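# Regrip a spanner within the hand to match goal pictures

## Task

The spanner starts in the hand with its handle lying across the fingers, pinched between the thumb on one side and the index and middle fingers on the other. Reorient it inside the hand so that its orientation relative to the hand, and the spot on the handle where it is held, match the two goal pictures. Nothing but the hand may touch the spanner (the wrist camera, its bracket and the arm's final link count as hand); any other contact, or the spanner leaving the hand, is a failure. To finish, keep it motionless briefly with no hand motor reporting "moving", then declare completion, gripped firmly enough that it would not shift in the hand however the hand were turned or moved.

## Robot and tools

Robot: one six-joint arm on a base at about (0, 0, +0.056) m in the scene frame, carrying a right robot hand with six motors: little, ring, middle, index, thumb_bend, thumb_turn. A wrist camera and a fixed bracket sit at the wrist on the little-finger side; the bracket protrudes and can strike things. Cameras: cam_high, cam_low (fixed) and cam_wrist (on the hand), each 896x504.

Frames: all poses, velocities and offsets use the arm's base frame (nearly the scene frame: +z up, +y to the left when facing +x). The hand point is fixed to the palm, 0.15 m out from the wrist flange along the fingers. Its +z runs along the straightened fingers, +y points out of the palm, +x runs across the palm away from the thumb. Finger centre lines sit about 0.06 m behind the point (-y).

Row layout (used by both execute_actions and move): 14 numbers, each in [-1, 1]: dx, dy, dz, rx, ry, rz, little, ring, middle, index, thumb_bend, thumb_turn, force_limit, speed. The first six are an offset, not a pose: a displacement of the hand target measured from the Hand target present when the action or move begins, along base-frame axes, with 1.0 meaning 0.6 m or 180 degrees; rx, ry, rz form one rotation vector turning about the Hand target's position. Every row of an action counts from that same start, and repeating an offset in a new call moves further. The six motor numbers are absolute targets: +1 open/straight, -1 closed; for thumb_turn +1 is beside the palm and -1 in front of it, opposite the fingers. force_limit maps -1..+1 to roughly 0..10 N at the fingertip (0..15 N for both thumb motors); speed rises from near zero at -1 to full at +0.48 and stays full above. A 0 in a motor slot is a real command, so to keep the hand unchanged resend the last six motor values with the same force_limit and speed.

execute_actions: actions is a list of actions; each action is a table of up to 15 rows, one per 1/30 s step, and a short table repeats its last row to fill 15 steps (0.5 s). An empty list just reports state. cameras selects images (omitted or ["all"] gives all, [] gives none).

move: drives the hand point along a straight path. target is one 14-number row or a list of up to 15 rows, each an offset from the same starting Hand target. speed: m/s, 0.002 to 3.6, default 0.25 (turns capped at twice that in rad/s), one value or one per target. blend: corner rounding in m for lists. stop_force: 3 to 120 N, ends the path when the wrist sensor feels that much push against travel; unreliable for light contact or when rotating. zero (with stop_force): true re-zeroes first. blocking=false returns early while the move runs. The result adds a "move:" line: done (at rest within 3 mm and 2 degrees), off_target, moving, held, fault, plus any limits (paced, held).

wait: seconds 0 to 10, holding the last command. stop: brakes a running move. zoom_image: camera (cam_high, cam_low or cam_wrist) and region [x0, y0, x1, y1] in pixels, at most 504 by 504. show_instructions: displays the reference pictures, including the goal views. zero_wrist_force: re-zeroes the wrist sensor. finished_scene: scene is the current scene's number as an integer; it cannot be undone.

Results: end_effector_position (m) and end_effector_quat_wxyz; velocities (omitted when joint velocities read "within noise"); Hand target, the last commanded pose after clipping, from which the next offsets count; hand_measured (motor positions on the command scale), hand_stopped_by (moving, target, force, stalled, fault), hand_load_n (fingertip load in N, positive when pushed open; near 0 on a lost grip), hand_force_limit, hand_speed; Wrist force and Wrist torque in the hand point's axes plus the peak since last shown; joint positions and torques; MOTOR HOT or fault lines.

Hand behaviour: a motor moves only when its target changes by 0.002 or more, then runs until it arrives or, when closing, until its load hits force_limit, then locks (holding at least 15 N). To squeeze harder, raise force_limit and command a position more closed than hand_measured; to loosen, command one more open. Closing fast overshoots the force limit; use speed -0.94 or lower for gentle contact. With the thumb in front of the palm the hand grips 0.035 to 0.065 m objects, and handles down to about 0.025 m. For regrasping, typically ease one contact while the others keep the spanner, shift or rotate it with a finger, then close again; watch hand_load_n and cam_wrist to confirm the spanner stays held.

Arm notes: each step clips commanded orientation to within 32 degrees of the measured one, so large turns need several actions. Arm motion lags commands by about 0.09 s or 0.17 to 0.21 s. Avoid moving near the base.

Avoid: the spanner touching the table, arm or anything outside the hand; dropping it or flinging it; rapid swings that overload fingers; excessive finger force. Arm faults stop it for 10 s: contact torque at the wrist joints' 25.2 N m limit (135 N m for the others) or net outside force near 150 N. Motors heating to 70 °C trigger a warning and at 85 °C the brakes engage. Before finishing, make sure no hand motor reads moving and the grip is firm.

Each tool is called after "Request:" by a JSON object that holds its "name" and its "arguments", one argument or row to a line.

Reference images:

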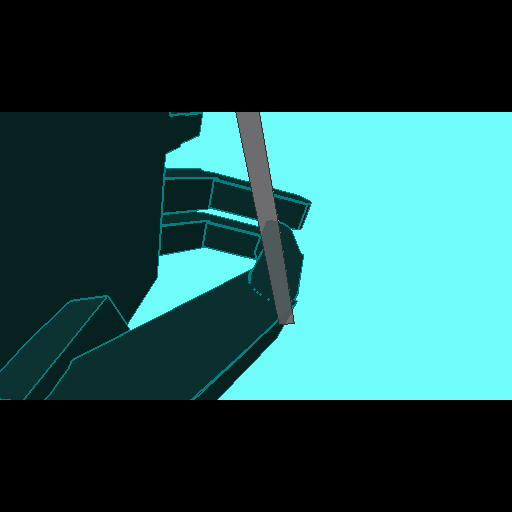

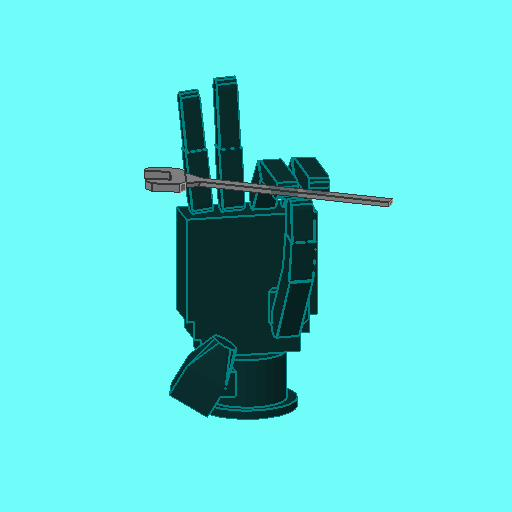

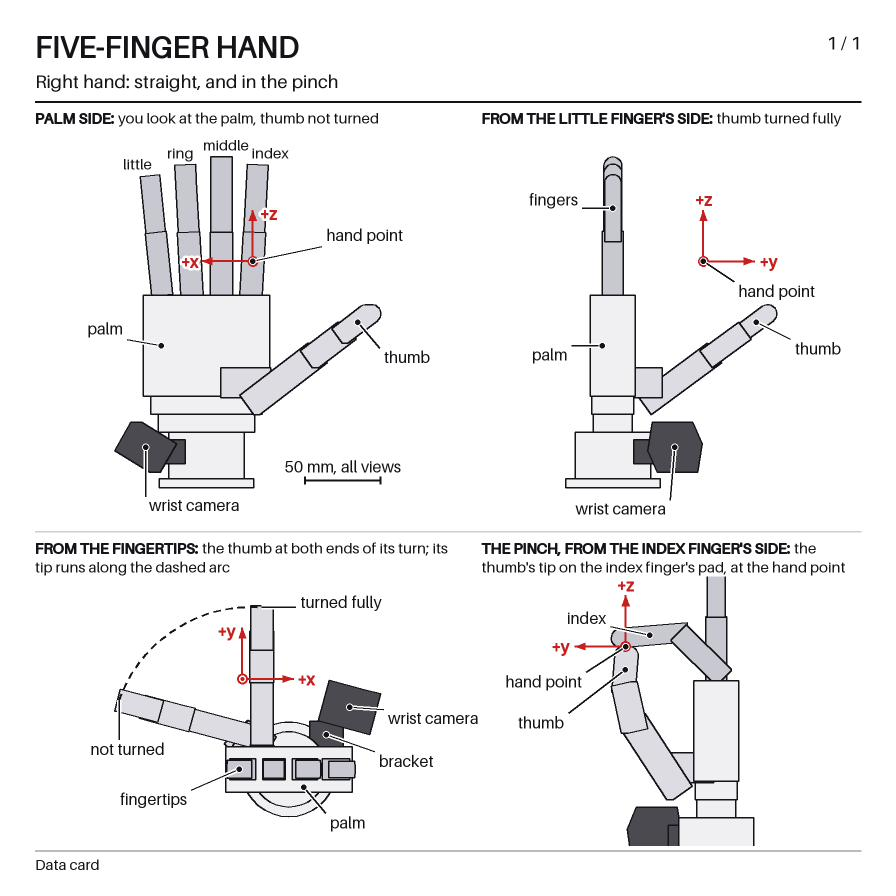

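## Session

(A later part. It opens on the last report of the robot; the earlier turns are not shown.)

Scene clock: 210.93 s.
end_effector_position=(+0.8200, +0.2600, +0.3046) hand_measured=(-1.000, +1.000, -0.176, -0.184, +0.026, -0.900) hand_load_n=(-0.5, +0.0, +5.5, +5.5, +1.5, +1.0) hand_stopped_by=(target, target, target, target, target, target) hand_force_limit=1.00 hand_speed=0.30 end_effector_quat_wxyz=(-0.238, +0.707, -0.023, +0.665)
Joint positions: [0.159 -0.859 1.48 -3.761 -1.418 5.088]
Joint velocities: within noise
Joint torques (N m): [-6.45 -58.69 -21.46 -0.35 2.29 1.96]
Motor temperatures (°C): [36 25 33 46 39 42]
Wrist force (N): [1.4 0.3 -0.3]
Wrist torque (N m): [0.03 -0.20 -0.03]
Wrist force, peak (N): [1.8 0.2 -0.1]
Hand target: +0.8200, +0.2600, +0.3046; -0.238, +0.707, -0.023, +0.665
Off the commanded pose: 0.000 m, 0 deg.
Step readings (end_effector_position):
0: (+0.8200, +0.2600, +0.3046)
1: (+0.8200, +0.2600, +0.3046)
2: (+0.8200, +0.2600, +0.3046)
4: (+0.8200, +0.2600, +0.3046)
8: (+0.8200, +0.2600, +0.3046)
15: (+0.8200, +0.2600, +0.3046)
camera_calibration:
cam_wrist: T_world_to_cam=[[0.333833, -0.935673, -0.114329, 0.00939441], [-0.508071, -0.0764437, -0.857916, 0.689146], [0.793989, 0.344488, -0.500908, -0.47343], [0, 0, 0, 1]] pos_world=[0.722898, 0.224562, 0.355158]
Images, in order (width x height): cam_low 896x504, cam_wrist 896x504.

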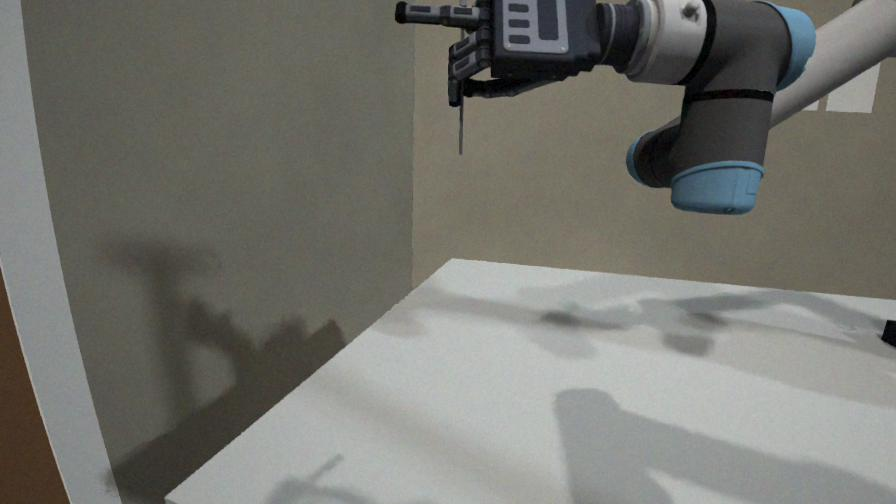

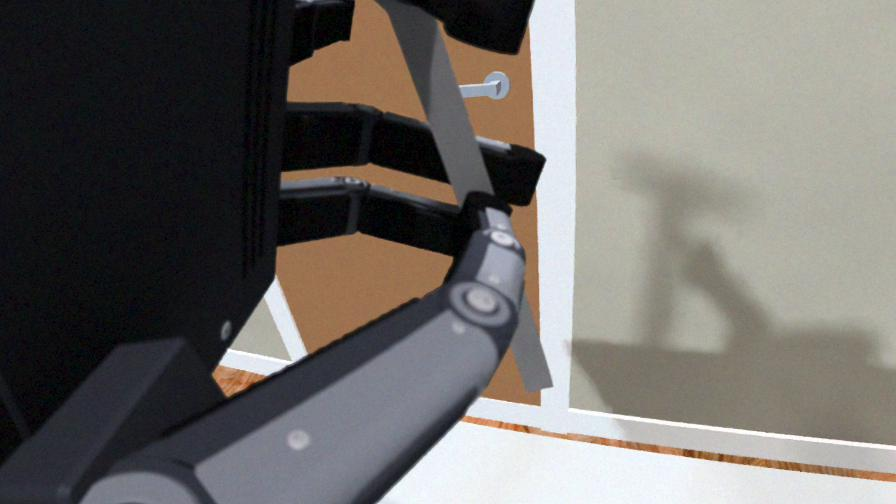

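Request:
{"name": "execute_actions", "arguments": {
  "actions": [
    [[0,0,0,0,0,0,-1.0,1.0,-0.1645,-0.174,0.026,-0.9,1.0,0.3],[0,0,0,0,0,0,-1.0,1.0,-0.1645,-0.174,0.026,-0.9,1.0,0.3],[0,0,0,0,0,0,-1.0,1.0,-0.1645,-0.174,0.026,-0.9,1.0,0.3],[0,0,0,0,0,0,-1.0,1.0,-0.1645,-0.174,0.026,-0.9,1.0,0.3],[0,0,0,0,0,0,-1.0,1.0,-0.1645,-0.174,0.026,-0.9,1.0,0.3],[0,0,0,0,0,0,-1.0,1.0,-0.1645,-0.174,0.026,-0.9,1.0,0.3],[0,0,0,0,0,0,-1.0,1.0,-0.157,-0.1665,0.026,-0.9,1.0,0.3],[0,0,0,0,0,0,-1.0,1.0,-0.157,-0.1665,0.026,-0.9,1.0,0.3],[0,0,0,0,0,0,-1.0,1.0,-0.178,-0.186,0.026,-0.9,1.0,0.3]]
  ],
  "cameras": ["cam_low","cam_wrist"]
}}

Request:
{"name": "zoom_image", "arguments": {
  "camera": "cam_low",
  "region": [430, 80, 530, 180]
}}

Request:
{"name": "zoom_image", "arguments": {
  "camera": "cam_wrist",
  "region": [352, 0, 604, 252]
}}

Scene clock: 219.53 s.
end_effector_position=(+0.8200, +0.2600, +0.3046) hand_measured=(-1.000, +1.000, -0.176, -0.184, +0.026, -0.900) hand_load_n=(-1.0, +0.0, +6.0, +5.5, +1.5, +0.5) hand_stopped_by=(target, target, target, target, target, target) hand_force_limit=1.00 hand_speed=0.30 end_effector_quat_wxyz=(-0.238, +0.707, -0.023, +0.665)
Joint positions: [0.159 -0.859 1.48 -3.761 -1.418 5.088]
Joint velocities: within noise
Joint torques (N m): [-5.48 -50.45 -15.5 -3.06 1.41 -0.09]
Motor temperatures (°C): [36 25 33 46 39 42]
Wrist force (N): [1.4 0.5 0.1]
Wrist torque (N m): [0.04 -0.22 -0.01]
Wrist force, peak (N): [1.5 0.6 -0.3]
Hand target: +0.8200, +0.2600, +0.3046; -0.238, +0.707, -0.023, +0.665
Off the commanded pose: 0.000 m, 0 deg.
Step readings (end_effector_position):
0: (+0.8200, +0.2600, +0.3046)
1: (+0.8200, +0.2600, +0.3046)
2: (+0.8200, +0.2600, +0.3046)
4: (+0.8200, +0.2600, +0.3046)
8: (+0.8200, +0.2600, +0.3046)
15: (+0.8200, +0.2600, +0.3046)
camera_calibration:
cam_wrist: T_world_to_cam=[[0.333833, -0.935673, -0.114329, 0.00939441], [-0.508071, -0.0764437, -0.857916, 0.689146], [0.793989, 0.344488, -0.500908, -0.47343], [0, 0, 0, 1]] pos_world=[0.722898, 0.224562, 0.355158]
Images, in order (width x height): cam_low 896x504, cam_wrist 896x504.

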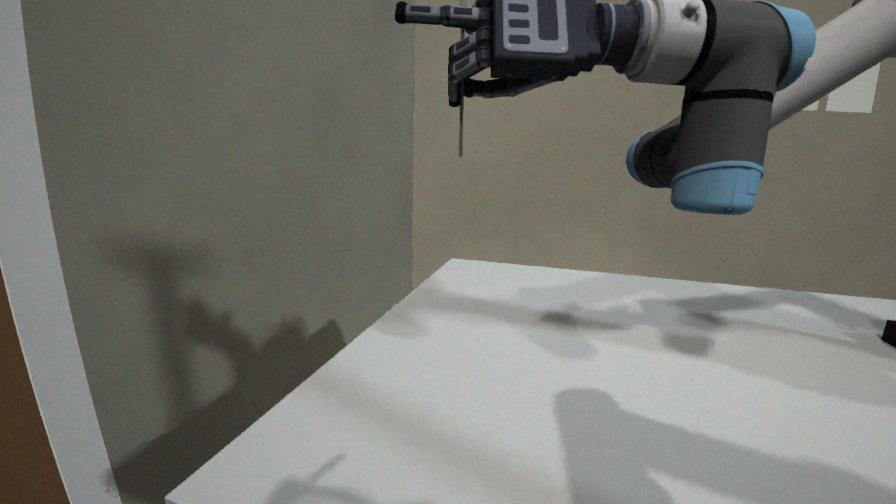

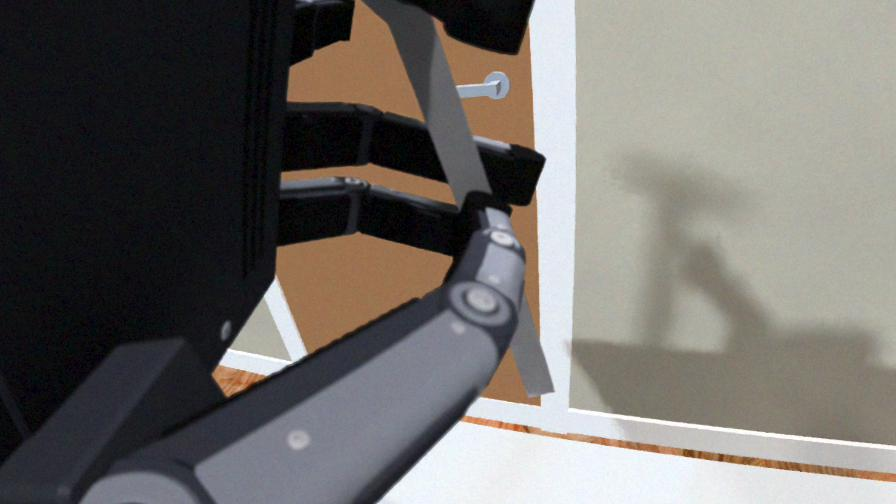

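Scaled by 5.040.

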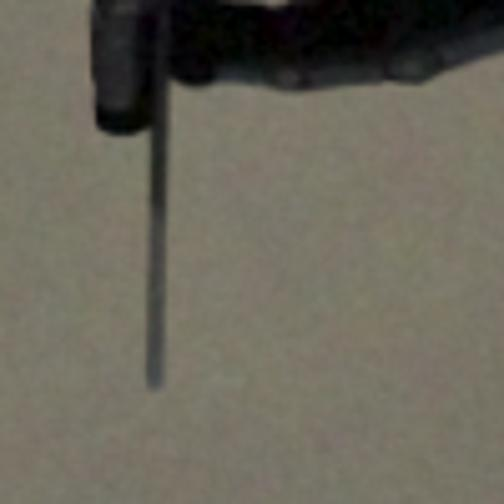

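Scaled by 2.000.

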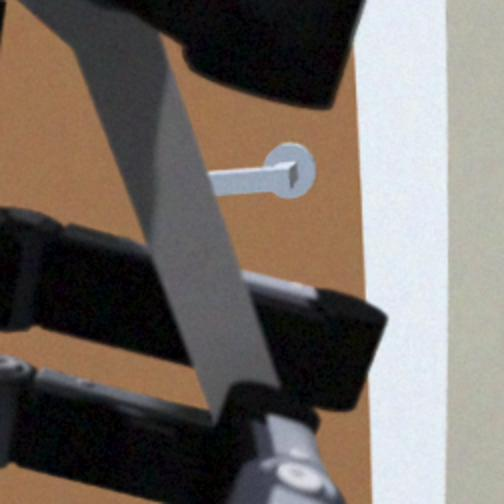

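Request:
{"name": "move", "arguments": {
  "target": [0.0,0.0,0.0,-0.7706,-0.2477,0.0,-1.0,1.0,-0.178,-0.186,0.026,-0.9,1.0,0.3],
  "speed": 0.28,
  "cameras": ["cam_low","cam_wrist"]
}}

Request:
{"name": "zoom_image", "arguments": {
  "camera": "cam_low",
  "region": [430, 10, 530, 110]
}}

Scene clock: 228.67 s.
end_effector_position=(+0.8200, +0.2600, +0.3046) hand_measured=(-1.000, +1.000, -0.176, -0.184, +0.026, -0.900) hand_load_n=(-0.5, +0.0, +6.0, +5.5, +1.5, +0.5) hand_stopped_by=(target, target, target, target, target, target) hand_force_limit=1.00 hand_speed=0.30 end_effector_quat_wxyz=(+0.566, +0.231, +0.668, +0.424)
Joint positions: [0.072 -0.674 1.508 -3.977 -1.334 2.546]
Joint velocities: within noise
Joint torques (N m): [-6.69 -62.97 -7.04 0.35 2.23 -2.4]
Motor temperatures (°C): [36 25 33 46 39 42]
Wrist force (N): [-1.3 2.2 1.2]
Wrist torque (N m): [0.24 0.17 0.30]
Wrist force, peak (N): [-1.2 2.6 1.1]
Hand target: +0.8200, +0.2600, +0.3046; +0.567, +0.231, +0.668, +0.424
Off the commanded pose: 0.000 m, 0 deg.
move: done
camera_calibration:
cam_wrist: T_world_to_cam=[[-0.201321, 0.728963, 0.65428, -0.218766], [-0.313906, -0.680742, 0.661856, 0.224104], [0.927864, -0.0721371, 0.365874, -0.738873], [0, 0, 0, 1]] pos_world=[0.711879, 0.258729, 0.265145]
Images, in order (width x height): cam_low 896x504, cam_wrist 896x504.

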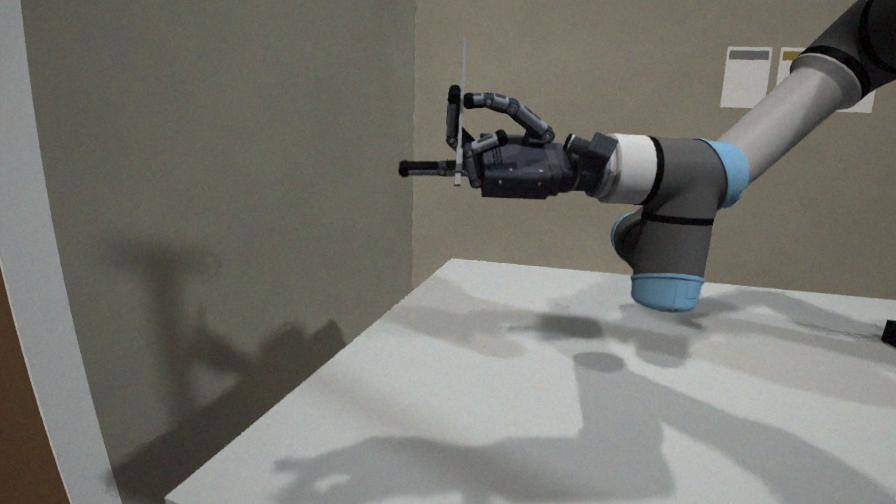

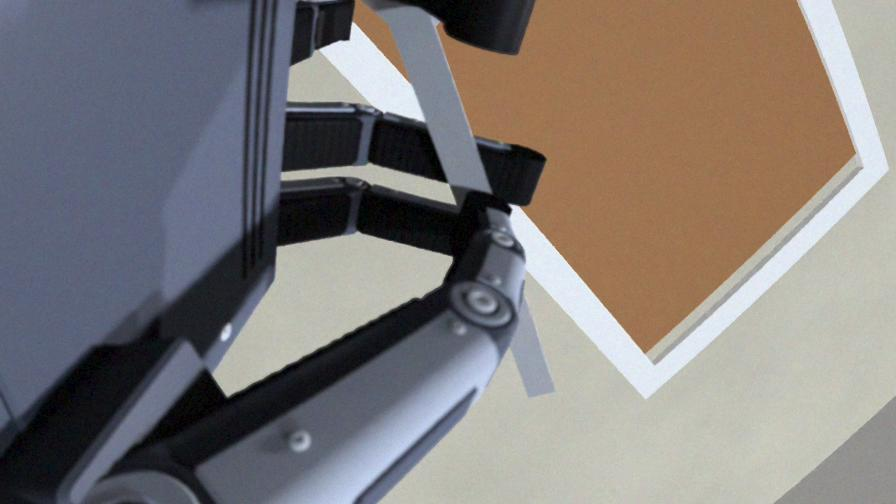

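Scaled by 5.040.

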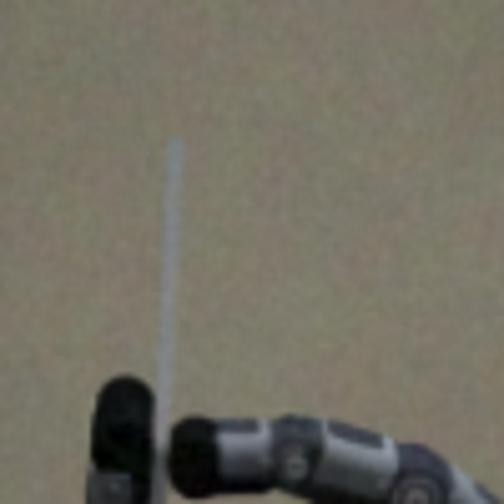

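Request:
{"name": "execute_actions", "arguments": {
  "actions": [
    [[0,0,0,0,0,0,-1.0,1.0,-0.1640,-0.1735,0.026,-0.9,1.0,0.3],[0,0,0,0,0,0,-1.0,1.0,-0.1640,-0.1735,0.026,-0.9,1.0,0.3],[0,0,0,0,0,0,-1.0,1.0,-0.1640,-0.1735,0.026,-0.9,1.0,0.3],[0,0,0,0,0,0,-1.0,1.0,-0.1640,-0.1735,0.026,-0.9,1.0,0.3],[0,0,0,0,0,0,-1.0,1.0,-0.1640,-0.1735,0.026,-0.9,1.0,0.3],[0,0,0,0,0,0,-1.0,1.0,-0.1640,-0.1735,0.026,-0.9,1.0,0.3],[0,0,0,0,0,0,-1.0,1.0,-0.1565,-0.1655,0.026,-0.9,1.0,0.3],[0,0,0,0,0,0,-1.0,1.0,-0.1565,-0.1655,0.026,-0.9,1.0,0.3],[0,0,0,0,0,0,-1.0,1.0,-0.178,-0.186,0.026,-0.9,1.0,0.3]]
  ],
  "cameras": ["cam_low","cam_wrist"]
}}

Request:
{"name": "zoom_image", "arguments": {
  "camera": "cam_low",
  "region": [430, 10, 530, 110]
}}

Request:
{"name": "zoom_image", "arguments": {
  "camera": "cam_wrist",
  "region": [352, 0, 604, 252]
}}

Scene clock: 234.27 s.
end_effector_position=(+0.8200, +0.2600, +0.3045) hand_measured=(-1.000, +1.000, -0.176, -0.184, +0.026, -0.900) hand_load_n=(-0.5, +0.0, +6.0, +6.0, -0.5, -1.0) hand_stopped_by=(target, target, target, target, target, target) hand_force_limit=1.00 hand_speed=0.30 end_effector_quat_wxyz=(+0.567, +0.231, +0.668, +0.424)
Joint positions: [0.072 -0.674 1.508 -3.977 -1.333 2.546]
Joint velocities: within noise
Joint torques (N m): [-5.64 -62.61 -10.54 0.16 2.37 -2.07]
Motor temperatures (°C): [36 25 33 46 39 42]
Wrist force (N): [-1.1 2.4 1.1]
Wrist torque (N m): [0.27 0.14 0.31]
Wrist force, peak (N): [-1.3 2.6 1.3]
Hand target: +0.8200, +0.2600, +0.3046; +0.567, +0.231, +0.668, +0.424
Off the commanded pose: 0.000 m, 0 deg.
Step readings (end_effector_position):
0: (+0.8200, +0.2600, +0.3045)
1: (+0.8200, +0.2600, +0.3045)
2: (+0.8200, +0.2600, +0.3045)
4: (+0.8200, +0.2600, +0.3045)
8: (+0.8200, +0.2600, +0.3045)
15: (+0.8200, +0.2600, +0.3045)
camera_calibration:
cam_wrist: T_world_to_cam=[[-0.201281, 0.729205, 0.654022, -0.218726], [-0.313911, -0.680493, 0.66211, 0.224041], [0.927872, -0.0720344, 0.365876, -0.738869], [0, 0, 0, 1]] pos_world=[0.711879, 0.258731, 0.265046]
Images, in order (width x height): cam_low 896x504, cam_wrist 896x504.

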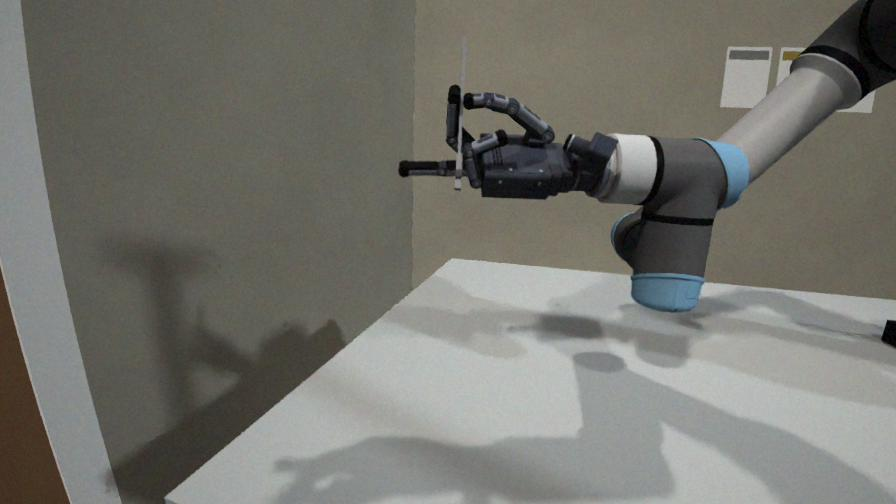

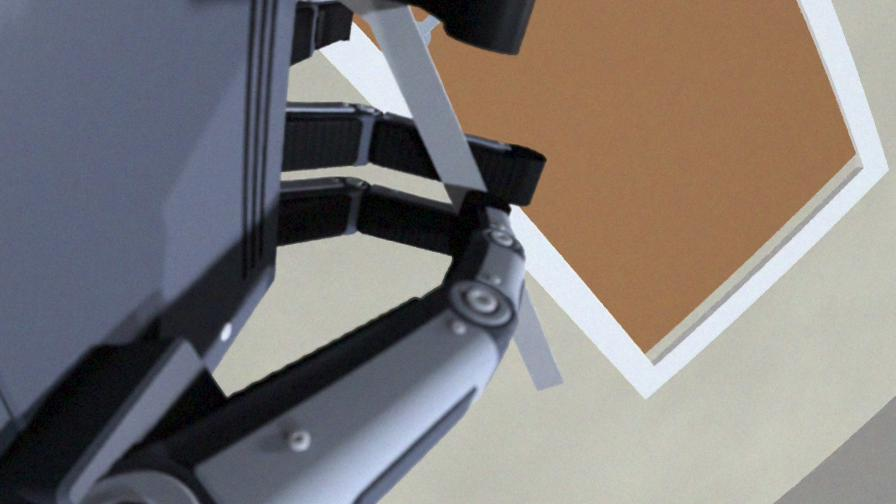

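Scaled by 5.040.

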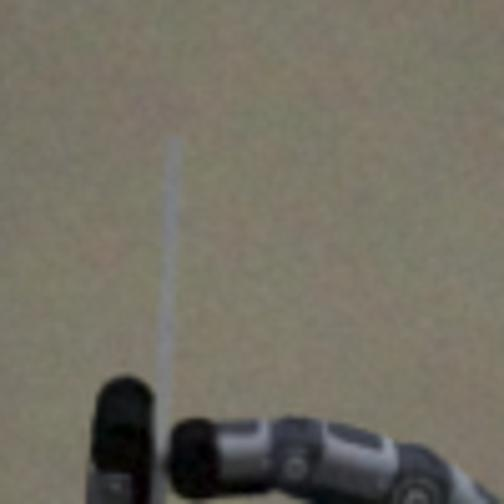

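Scaled by 2.000.

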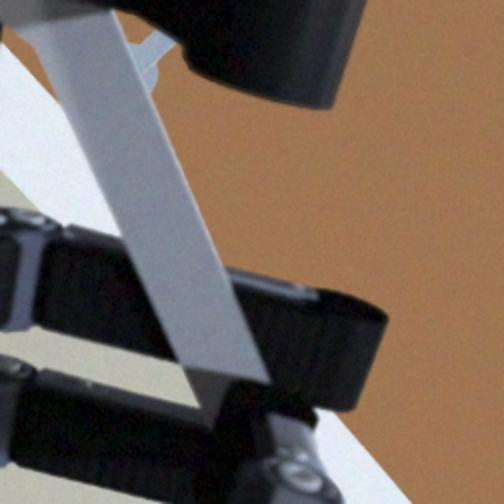

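Request:
{"name": "move", "arguments": {
  "target": [0.0,0.0,0.0,-0.5977,-0.1921,0.0,-1.0,1.0,-0.178,-0.186,0.026,-0.9,1.0,0.3],
  "speed": 0.25
}}

Request:
{"name": "zoom_image", "arguments": {
  "camera": "cam_wrist",
  "region": [352, 0, 604, 252]
}}

Request:
{"name": "zoom_image", "arguments": {
  "camera": "cam_high",
  "region": [430, 10, 530, 110]
}}

Scene clock: 247.07 s.
end_effector_position=(+0.8200, +0.2600, +0.3046) hand_measured=(-1.000, +1.000, -0.176, -0.184, +0.026, -0.900) hand_load_n=(-0.5, +0.0, +5.5, +5.5, +0.0, -0.5) hand_stopped_by=(target, target, target, target, target, target) hand_force_limit=1.00 hand_speed=0.30 end_effector_quat_wxyz=(+0.666, -0.430, +0.561, -0.237)
Joint positions: [-0.01 -0.83 1.481 -3.794 -1.248 0.574]
Joint velocities: within noise
Joint torques (N m): [6.57 -59.36 -27.08 0.55 -2.33 -2.66]
Motor temperatures (°C): [36 25 33 46 39 42]
Wrist force (N): [-0.8 0.5 0.6]
Wrist torque (N m): [0.06 0.10 0.06]
Wrist force, peak (N): [-1.3 2.7 1.2]
Hand target: +0.8200, +0.2600, +0.3046; +0.666, -0.431, +0.561, -0.237
Off the commanded pose: 0.000 m, 0 deg.
move: done
camera_calibration:
cam_wrist: T_world_to_cam=[[-0.063961, 0.301842, -0.95121, 0.268673], [-0.735249, 0.630234, 0.249428, 0.354375], [0.674772, 0.71533, 0.181619, -0.679974], [0, 0, 0, 1]] pos_world=[0.736567, 0.18197, 0.290669]

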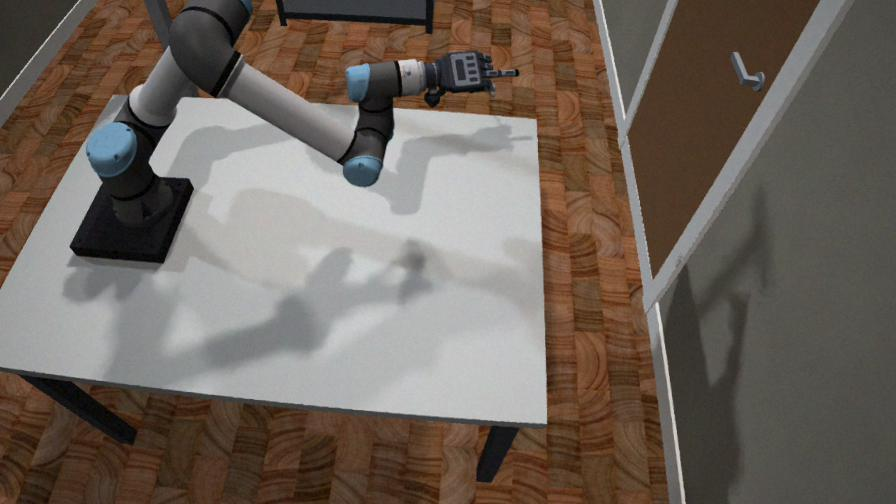

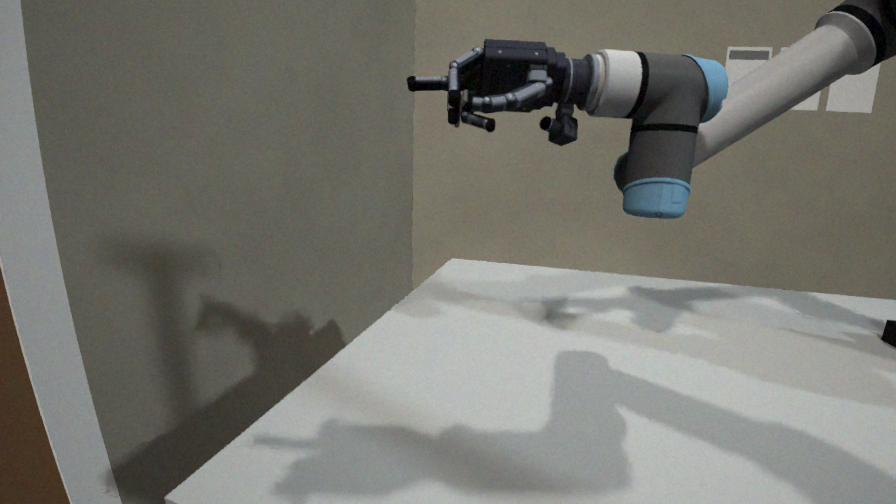

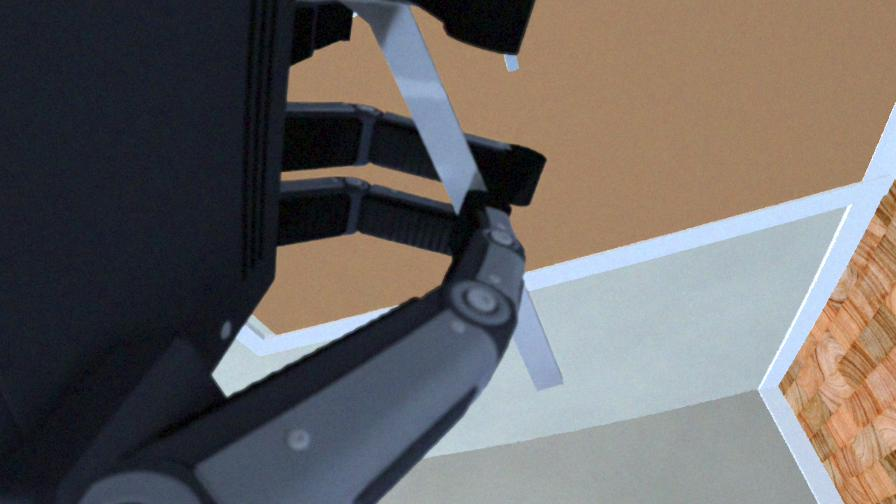

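Scaled by 2.000.

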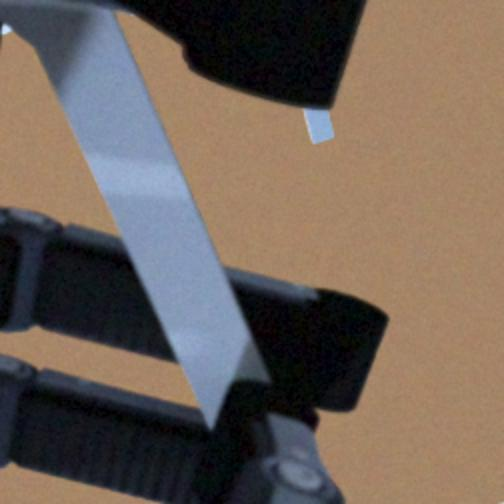

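Scaled by 5.040.

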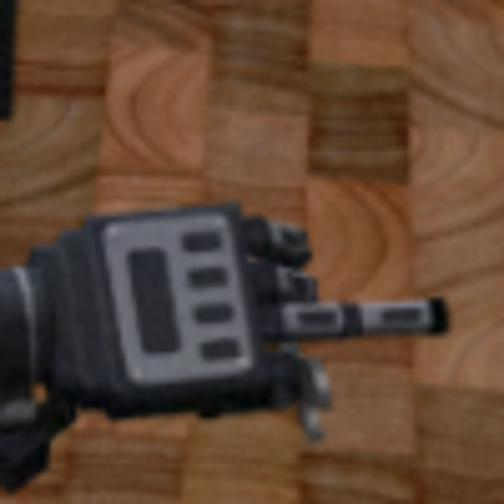

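Request:
{"name": "execute_actions", "arguments": {
  "actions": [
    [[0,0,0,0,0,0,-1.0,1.0,-0.1650,-0.1730,0.026,-0.9,1.0,0.3],[0,0,0,0,0,0,-1.0,1.0,-0.1650,-0.1730,0.026,-0.9,1.0,0.3],[0,0,0,0,0,0,-1.0,1.0,-0.1650,-0.1730,0.026,-0.9,1.0,0.3],[0,0,0,0,0,0,-1.0,1.0,-0.1650,-0.1730,0.026,-0.9,1.0,0.3],[0,0,0,0,0,0,-1.0,1.0,-0.1650,-0.1730,0.026,-0.9,1.0,0.3],[0,0,0,0,0,0,-1.0,1.0,-0.1650,-0.1730,0.026,-0.9,1.0,0.3],[0,0,0,0,0,0,-1.0,1.0,-0.1650,-0.1730,0.026,-0.9,1.0,0.3],[0,0,0,0,0,0,-1.0,1.0,-0.1650,-0.1730,0.026,-0.9,1.0,0.3],[0,0,0,0,0,0,-1.0,1.0,-0.178,-0.186,0.026,-0.9,1.0,0.3]]
  ],
  "cameras": ["cam_wrist"]
}}

Request:
{"name": "zoom_image", "arguments": {
  "camera": "cam_wrist",
  "region": [352, 0, 604, 252]
}}

Scene clock: 251.90 s.
end_effector_position=(+0.8200, +0.2600, +0.3046) hand_measured=(-1.000, +1.000, -0.176, -0.184, +0.026, -0.900) hand_load_n=(-0.5, +0.0, +5.5, +5.5, +0.0, -1.0) hand_stopped_by=(target, target, target, target, target, target) hand_force_limit=1.00 hand_speed=0.30 end_effector_quat_wxyz=(+0.666, -0.431, +0.561, -0.237)
Joint positions: [-0.01 -0.83 1.481 -3.794 -1.248 0.574]
Joint velocities: within noise
Joint torques (N m): [5.83 -60.13 -17.34 0.24 -2.64 -2.17]
Motor temperatures (°C): [36 25 33 46 39 42]
Wrist force (N): [-0.8 0.2 0.3]
Wrist torque (N m): [0.04 0.10 0.05]
Wrist force, peak (N): [-1.0 0.8 0.8]
Hand target: +0.8200, +0.2600, +0.3046; +0.666, -0.431, +0.561, -0.237
Off the commanded pose: 0.000 m, 0 deg.
Step readings (end_effector_position):
0: (+0.8200, +0.2600, +0.3046)
1: (+0.8200, +0.2600, +0.3046)
2: (+0.8200, +0.2600, +0.3046)
4: (+0.8200, +0.2600, +0.3046)
8: (+0.8200, +0.2600, +0.3046)
15: (+0.8200, +0.2600, +0.3046)
camera_calibration:
cam_wrist: T_world_to_cam=[[-0.0638592, 0.301507, -0.951323, 0.268689], [-0.735234, 0.630366, 0.249139, 0.354424], [0.674799, 0.715354, 0.181423, -0.679942], [0, 0, 0, 1]] pos_world=[0.736567, 0.181971, 0.290667]
Images, in order (width x height): cam_wrist 896x504.

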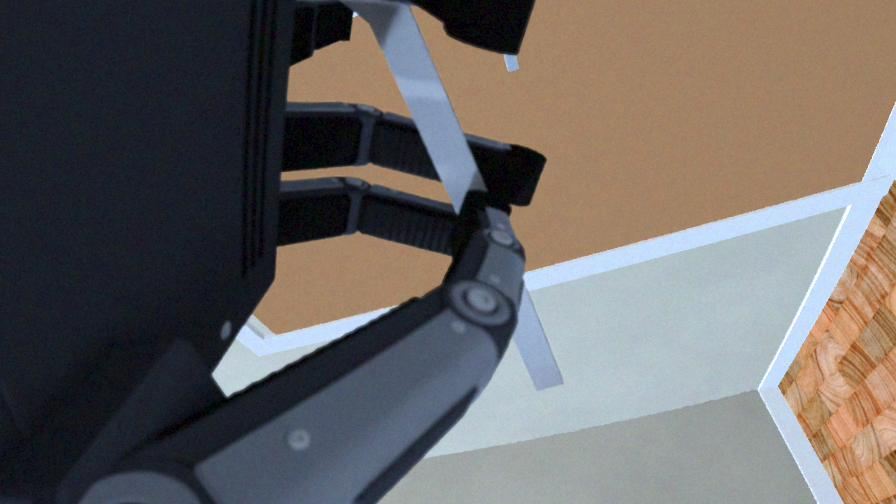

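Scaled by 2.000.

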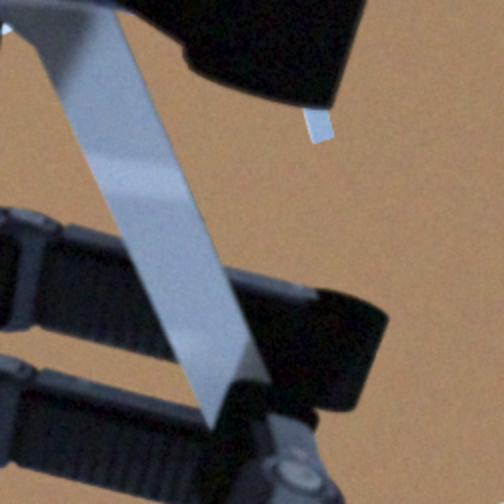

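Request:
{"name": "execute_actions", "arguments": {
  "actions": [
    [[0,0,0,0,0,0,-1.0,1.0,-0.1640,-0.1720,0.026,-0.9,1.0,0.3],[0,0,0,0,0,0,-1.0,1.0,-0.1640,-0.1720,0.026,-0.9,1.0,0.3],[0,0,0,0,0,0,-1.0,1.0,-0.1640,-0.1720,0.026,-0.9,1.0,0.3],[0,0,0,0,0,0,-1.0,1.0,-0.1640,-0.1720,0.026,-0.9,1.0,0.3],[0,0,0,0,0,0,-1.0,1.0,-0.1640,-0.1720,0.026,-0.9,1.0,0.3],[0,0,0,0,0,0,-1.0,1.0,-0.1640,-0.1720,0.026,-0.9,1.0,0.3],[0,0,0,0,0,0,-1.0,1.0,-0.1640,-0.1720,0.026,-0.9,1.0,0.3],[0,0,0,0,0,0,-1.0,1.0,-0.1640,-0.1720,0.026,-0.9,1.0,0.3],[0,0,0,0,0,0,-1.0,1.0,-0.178,-0.186,0.026,-0.9,1.0,0.3]],
    [[0,0,0,0,0,0,-1.0,1.0,-0.1630,-0.1710,0.026,-0.9,1.0,0.3],[0,0,0,0,0,0,-1.0,1.0,-0.1630,-0.1710,0.026,-0.9,1.0,0.3],[0,0,0,0,0,0,-1.0,1.0,-0.1630,-0.1710,0.026,-0.9,1.0,0.3],[0,0,0,0,0,0,-1.0,1.0,-0.1630,-0.1710,0.026,-0.9,1.0,0.3],[0,0,0,0,0,0,-1.0,1.0,-0.178,-0.186,0.026,-0.9,1.0,0.3]]
  ],
  "cameras": ["cam_wrist"]
}}

Request:
{"name": "zoom_image", "arguments": {
  "camera": "cam_wrist",
  "region": [352, 0, 604, 252]
}}

Scene clock: 256.67 s.
end_effector_position=(+0.8200, +0.2600, +0.3046) hand_measured=(-1.000, +1.000, -0.176, -0.184, +0.026, -0.900) hand_load_n=(-0.5, +0.0, +5.5, +6.0, +0.5, -1.0) hand_stopped_by=(target, target, target, target, target, target) hand_force_limit=1.00 hand_speed=0.30 end_effector_quat_wxyz=(+0.666, -0.431, +0.561, -0.237)
Joint positions: [-0.01 -0.83 1.481 -3.794 -1.248 0.574]
Joint velocities: within noise
Joint torques (N m): [5.92 -59.29 -10.97 0.53 -2.56 -2.2]
Motor temperatures (°C): [36 25 33 46 39 42]
Wrist force (N): [-0.6 0.5 0.6]
Wrist torque (N m): [0.07 0.07 0.07]
Wrist force, peak (N): [-1.1 0.5 1.1]
Hand target: +0.8200, +0.2600, +0.3046; +0.666, -0.431, +0.561, -0.237
Off the commanded pose: 0.000 m, 0 deg.
Step readings (end_effector_position):
0: (+0.8200, +0.2600, +0.3046)
1: (+0.8200, +0.2600, +0.3046)
2: (+0.8200, +0.2600, +0.3046)
4: (+0.8200, +0.2600, +0.3046)
8: (+0.8200, +0.2600, +0.3046)
15: (+0.8200, +0.2600, +0.3046)
16: (+0.8200, +0.2600, +0.3046)
17: (+0.8200, +0.2600, +0.3046)
19: (+0.8200, +0.2600, +0.3046)
23: (+0.8200, +0.2600, +0.3046)
30: (+0.8200, +0.2600, +0.3046)
camera_calibration:
cam_wrist: T_world_to_cam=[[-0.0638592, 0.301507, -0.951323, 0.268689], [-0.735234, 0.630366, 0.249139, 0.354424], [0.674799, 0.715354, 0.181423, -0.679942], [0, 0, 0, 1]] pos_world=[0.736567, 0.181971, 0.290667]
Images, in order (width x height): cam_wrist 896x504.

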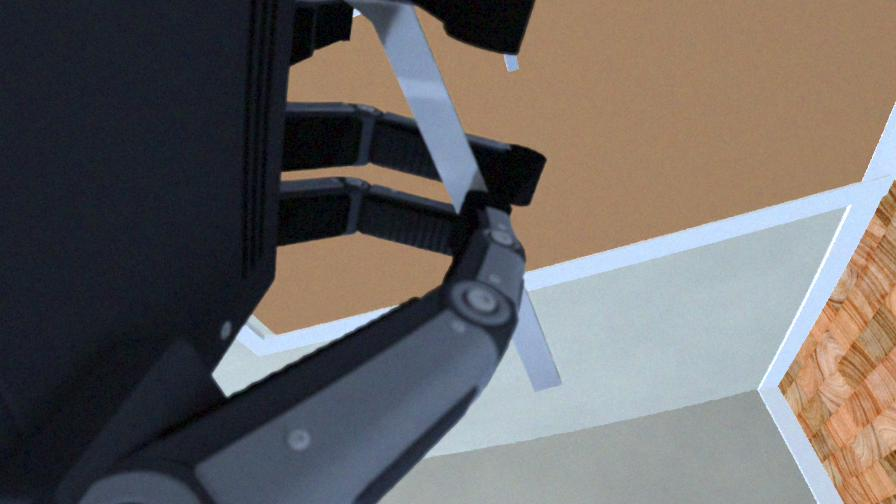

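Scaled by 2.000.

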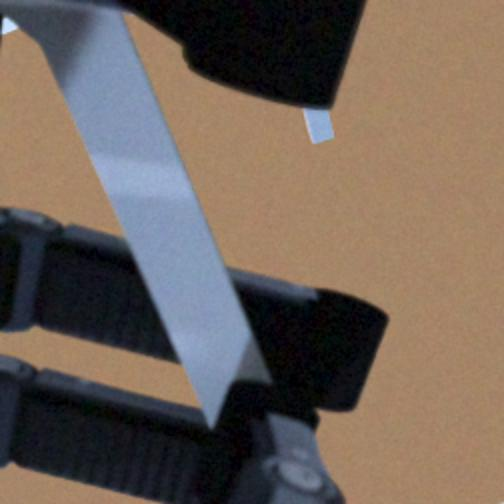

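Request:
{"name": "execute_actions", "arguments": {
  "actions": [
    [[0,0,0,0,0,0,-1.0,1.0,-0.1630,-0.1710,0.026,-0.9,1.0,0.3],[0,0,0,0,0,0,-1.0,1.0,-0.1630,-0.1710,0.026,-0.9,1.0,0.3],[0,0,0,0,0,0,-1.0,1.0,-0.1630,-0.1710,0.026,-0.9,1.0,0.3],[0,0,0,0,0,0,-1.0,1.0,-0.1630,-0.1710,0.026,-0.9,1.0,0.3],[0,0,0,0,0,0,-1.0,1.0,-0.1630,-0.1710,0.026,-0.9,1.0,0.3],[0,0,0,0,0,0,-1.0,1.0,-0.1630,-0.1710,0.026,-0.9,1.0,0.3],[0,0,0,0,0,0,-1.0,1.0,-0.1630,-0.1710,0.026,-0.9,1.0,0.3],[0,0,0,0,0,0,-1.0,1.0,-0.1630,-0.1710,0.026,-0.9,1.0,0.3],[0,0,0,0,0,0,-1.0,1.0,-0.1630,-0.1710,0.026,-0.9,1.0,0.3],[0,0,0,0,0,0,-1.0,1.0,-0.178,-0.186,0.026,-0.9,1.0,0.3]]
  ],
  "cameras": ["cam_wrist"]
}}

Request:
{"name": "zoom_image", "arguments": {
  "camera": "cam_wrist",
  "region": [352, 0, 604, 252]
}}

Scene clock: 261.33 s.
end_effector_position=(+0.8200, +0.2600, +0.3046) hand_measured=(-1.000, +1.000, -0.176, -0.184, +0.026, -0.900) hand_load_n=(-0.5, +0.0, +5.5, +6.0, +0.5, -0.5) hand_stopped_by=(target, target, target, target, target, target) hand_force_limit=1.00 hand_speed=0.30 end_effector_quat_wxyz=(+0.666, -0.431, +0.561, -0.237)
Joint positions: [-0.01 -0.83 1.481 -3.794 -1.248 0.574]
Joint velocities: within noise
Joint torques (N m): [5.94 -59.86 -10.51 0.14 -2.29 -2.23]
Motor temperatures (°C): [36 25 33 46 39 42]
Wrist force (N): [-0.5 0.5 0.8]
Wrist torque (N m): [0.06 0.04 0.08]
Wrist force, peak (N): [-0.9 0.7 0.9]
Hand target: +0.8200, +0.2600, +0.3046; +0.666, -0.431, +0.561, -0.237
Off the commanded pose: 0.000 m, 0 deg.
Step readings (end_effector_position):
0: (+0.8200, +0.2600, +0.3046)
1: (+0.8200, +0.2600, +0.3046)
2: (+0.8200, +0.2600, +0.3046)
4: (+0.8200, +0.2600, +0.3046)
8: (+0.8200, +0.2600, +0.3046)
15: (+0.8200, +0.2600, +0.3046)
camera_calibration:
cam_wrist: T_world_to_cam=[[-0.0638592, 0.301507, -0.951323, 0.268689], [-0.735234, 0.630366, 0.249139, 0.354424], [0.674799, 0.715354, 0.181423, -0.679942], [0, 0, 0, 1]] pos_world=[0.736567, 0.181971, 0.290667]
Images, in order (width x height): cam_wrist 896x504.

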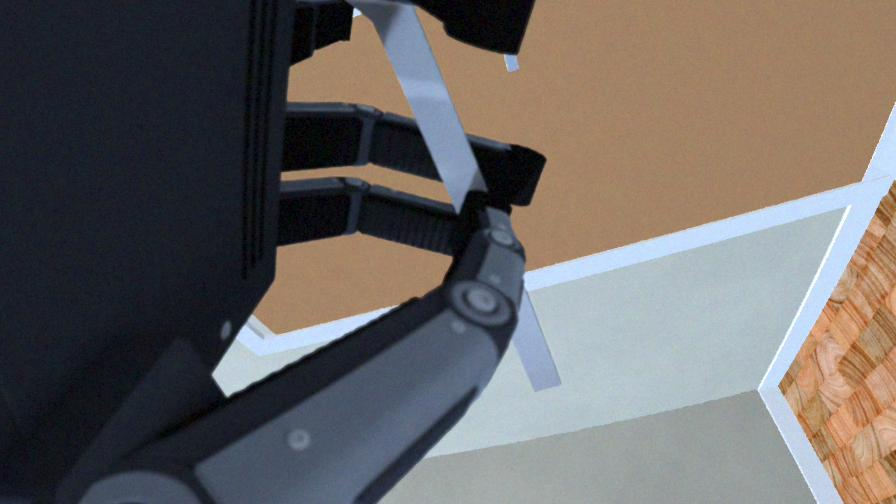

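Scaled by 2.000.

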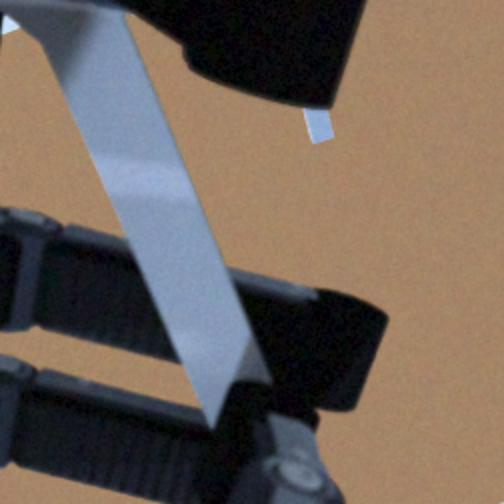

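Request:
{"name": "execute_actions", "arguments": {
  "actions": [
    [[0,0,0,0,0,0,-1.0,1.0,-0.1660,-0.1740,0.026,-0.9,1.0,0.3],[0,0,0,0,0,0,-1.0,1.0,-0.1660,-0.1740,0.026,-0.9,1.0,0.3],[0,0,0,0,0,0,-1.0,1.0,-0.1660,-0.1740,0.026,-0.9,1.0,0.3],[0,0,0,0,0,0,-1.0,1.0,-0.1660,-0.1740,0.026,-0.9,1.0,0.3],[0,0,0,0,0,0,-1.0,1.0,-0.1625,-0.1705,0.026,-0.9,1.0,0.3],[0,0,0,0,0,0,-1.0,1.0,-0.1625,-0.1705,0.026,-0.9,1.0,0.3],[0,0,0,0,0,0,-1.0,1.0,-0.1625,-0.1705,0.026,-0.9,1.0,0.3],[0,0,0,0,0,0,-1.0,1.0,-0.1625,-0.1705,0.026,-0.9,1.0,0.3],[0,0,0,0,0,0,-1.0,1.0,-0.178,-0.186,0.026,-0.9,1.0,0.3]]
  ],
  "cameras": ["cam_wrist"]
}}

Request:
{"name": "zoom_image", "arguments": {
  "camera": "cam_wrist",
  "region": [352, 0, 604, 252]
}}

Scene clock: 265.13 s.
end_effector_position=(+0.8200, +0.2600, +0.3046) hand_measured=(-1.000, +1.000, -0.176, -0.184, +0.026, -0.900) hand_load_n=(-0.5, -0.5, +5.5, +6.0, +0.5, -0.5) hand_stopped_by=(target, target, target, target, target, target) hand_force_limit=1.00 hand_speed=0.30 end_effector_quat_wxyz=(+0.666, -0.431, +0.561, -0.237)
Joint positions: [-0.01 -0.83 1.481 -3.794 -1.248 0.574]
Joint velocities: within noise
Joint torques (N m): [5.24 -58.44 -10.04 0.03 -2.39 -2.2]
Motor temperatures (°C): [36 25 33 46 39 42]
Wrist force (N): [-0.9 0.6 0.5]
Wrist torque (N m): [0.08 0.11 0.06]
Wrist force, peak (N): [-1.2 0.4 0.9]
Hand target: +0.8200, +0.2600, +0.3046; +0.666, -0.431, +0.561, -0.237
Off the commanded pose: 0.000 m, 0 deg.
Step readings (end_effector_position):
0: (+0.8200, +0.2600, +0.3046)
1: (+0.8200, +0.2600, +0.3046)
2: (+0.8200, +0.2600, +0.3046)
4: (+0.8200, +0.2600, +0.3046)
8: (+0.8200, +0.2600, +0.3046)
15: (+0.8200, +0.2600, +0.3046)
camera_calibration:
cam_wrist: T_world_to_cam=[[-0.0638592, 0.301507, -0.951323, 0.268689], [-0.735234, 0.630366, 0.249139, 0.354424], [0.674799, 0.715354, 0.181423, -0.679942], [0, 0, 0, 1]] pos_world=[0.736567, 0.181971, 0.290667]
Images, in order (width x height): cam_wrist 896x504.

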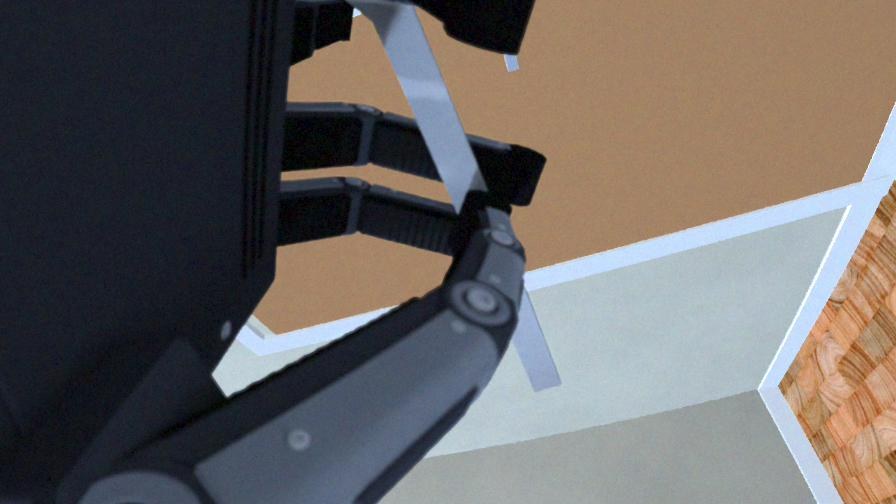

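Scaled by 2.000.

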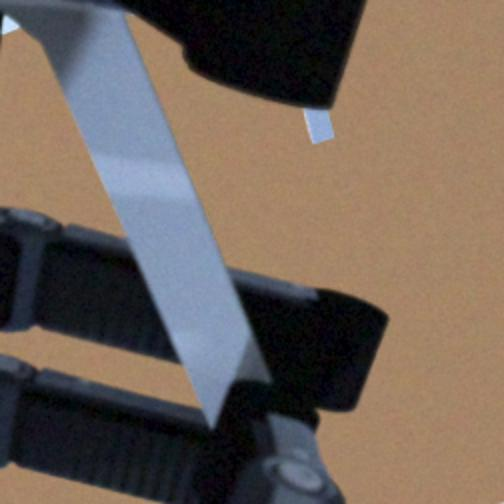

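Request:
{"name": "execute_actions", "arguments": {
  "actions": [
    [[0,0,0,0,0,0,-1.0,1.0,-0.1660,-0.1740,0.026,-0.9,1.0,0.3],[0,0,0,0,0,0,-1.0,1.0,-0.1660,-0.1740,0.026,-0.9,1.0,0.3],[0,0,0,0,0,0,-1.0,1.0,-0.1660,-0.1740,0.026,-0.9,1.0,0.3],[0,0,0,0,0,0,-1.0,1.0,-0.1660,-0.1740,0.026,-0.9,1.0,0.3],[0,0,0,0,0,0,-1.0,1.0,-0.1615,-0.1695,0.026,-0.9,1.0,0.3],[0,0,0,0,0,0,-1.0,1.0,-0.1615,-0.1695,0.026,-0.9,1.0,0.3],[0,0,0,0,0,0,-1.0,1.0,-0.1615,-0.1695,0.026,-0.9,1.0,0.3],[0,0,0,0,0,0,-1.0,1.0,-0.1615,-0.1695,0.026,-0.9,1.0,0.3],[0,0,0,0,0,0,-1.0,1.0,-0.178,-0.186,0.026,-0.9,1.0,0.3]]
  ],
  "cameras": ["cam_wrist"]
}}

Request:
{"name": "zoom_image", "arguments": {
  "camera": "cam_wrist",
  "region": [352, 0, 604, 252]
}}

Scene clock: 268.73 s.
end_effector_position=(+0.8200, +0.2600, +0.3046) hand_measured=(-1.000, +1.000, -0.176, -0.184, +0.026, -0.900) hand_load_n=(-0.5, +0.0, +5.5, +6.0, +0.5, -0.5) hand_stopped_by=(target, target, target, target, target, target) hand_force_limit=1.00 hand_speed=0.30 end_effector_quat_wxyz=(+0.666, -0.431, +0.561, -0.237)
Joint positions: [-0.01 -0.83 1.481 -3.794 -1.248 0.574]
Joint velocities: within noise
Joint torques (N m): [6.45 -58.93 -11 -0.31 -2.62 -2.13]
Motor temperatures (°C): [36 25 33 46 39 42]
Wrist force (N): [-0.5 0.8 0.5]
Wrist torque (N m): [0.11 0.04 0.08]
Wrist force, peak (N): [-0.9 0.9 0.8]
Hand target: +0.8200, +0.2600, +0.3046; +0.666, -0.431, +0.561, -0.237
Off the commanded pose: 0.000 m, 0 deg.
Step readings (end_effector_position):
0: (+0.8200, +0.2600, +0.3046)
1: (+0.8200, +0.2600, +0.3046)
2: (+0.8200, +0.2600, +0.3046)
4: (+0.8200, +0.2600, +0.3046)
8: (+0.8200, +0.2600, +0.3046)
15: (+0.8200, +0.2600, +0.3046)
camera_calibration:
cam_wrist: T_world_to_cam=[[-0.0638592, 0.301507, -0.951323, 0.268689], [-0.735234, 0.630366, 0.249139, 0.354424], [0.674799, 0.715354, 0.181423, -0.679942], [0, 0, 0, 1]] pos_world=[0.736567, 0.181971, 0.290667]
Images, in order (width x height): cam_wrist 896x504.

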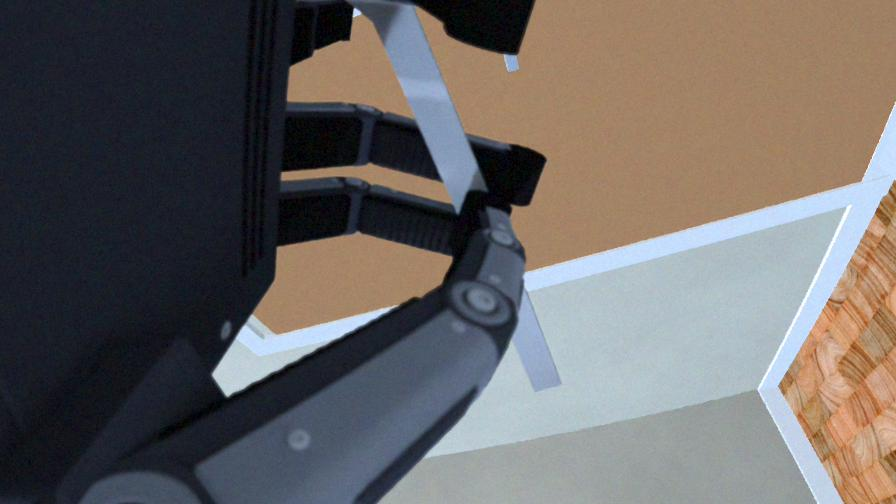

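Scaled by 2.000.

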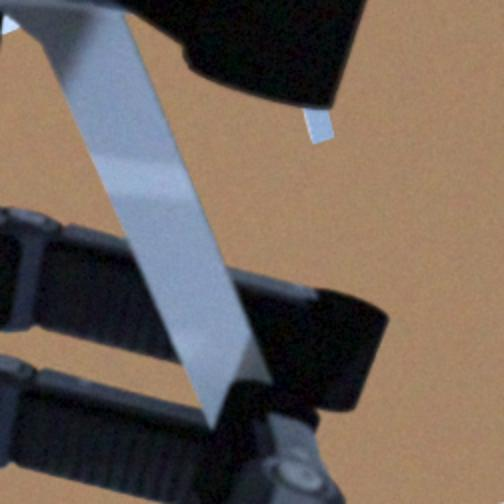

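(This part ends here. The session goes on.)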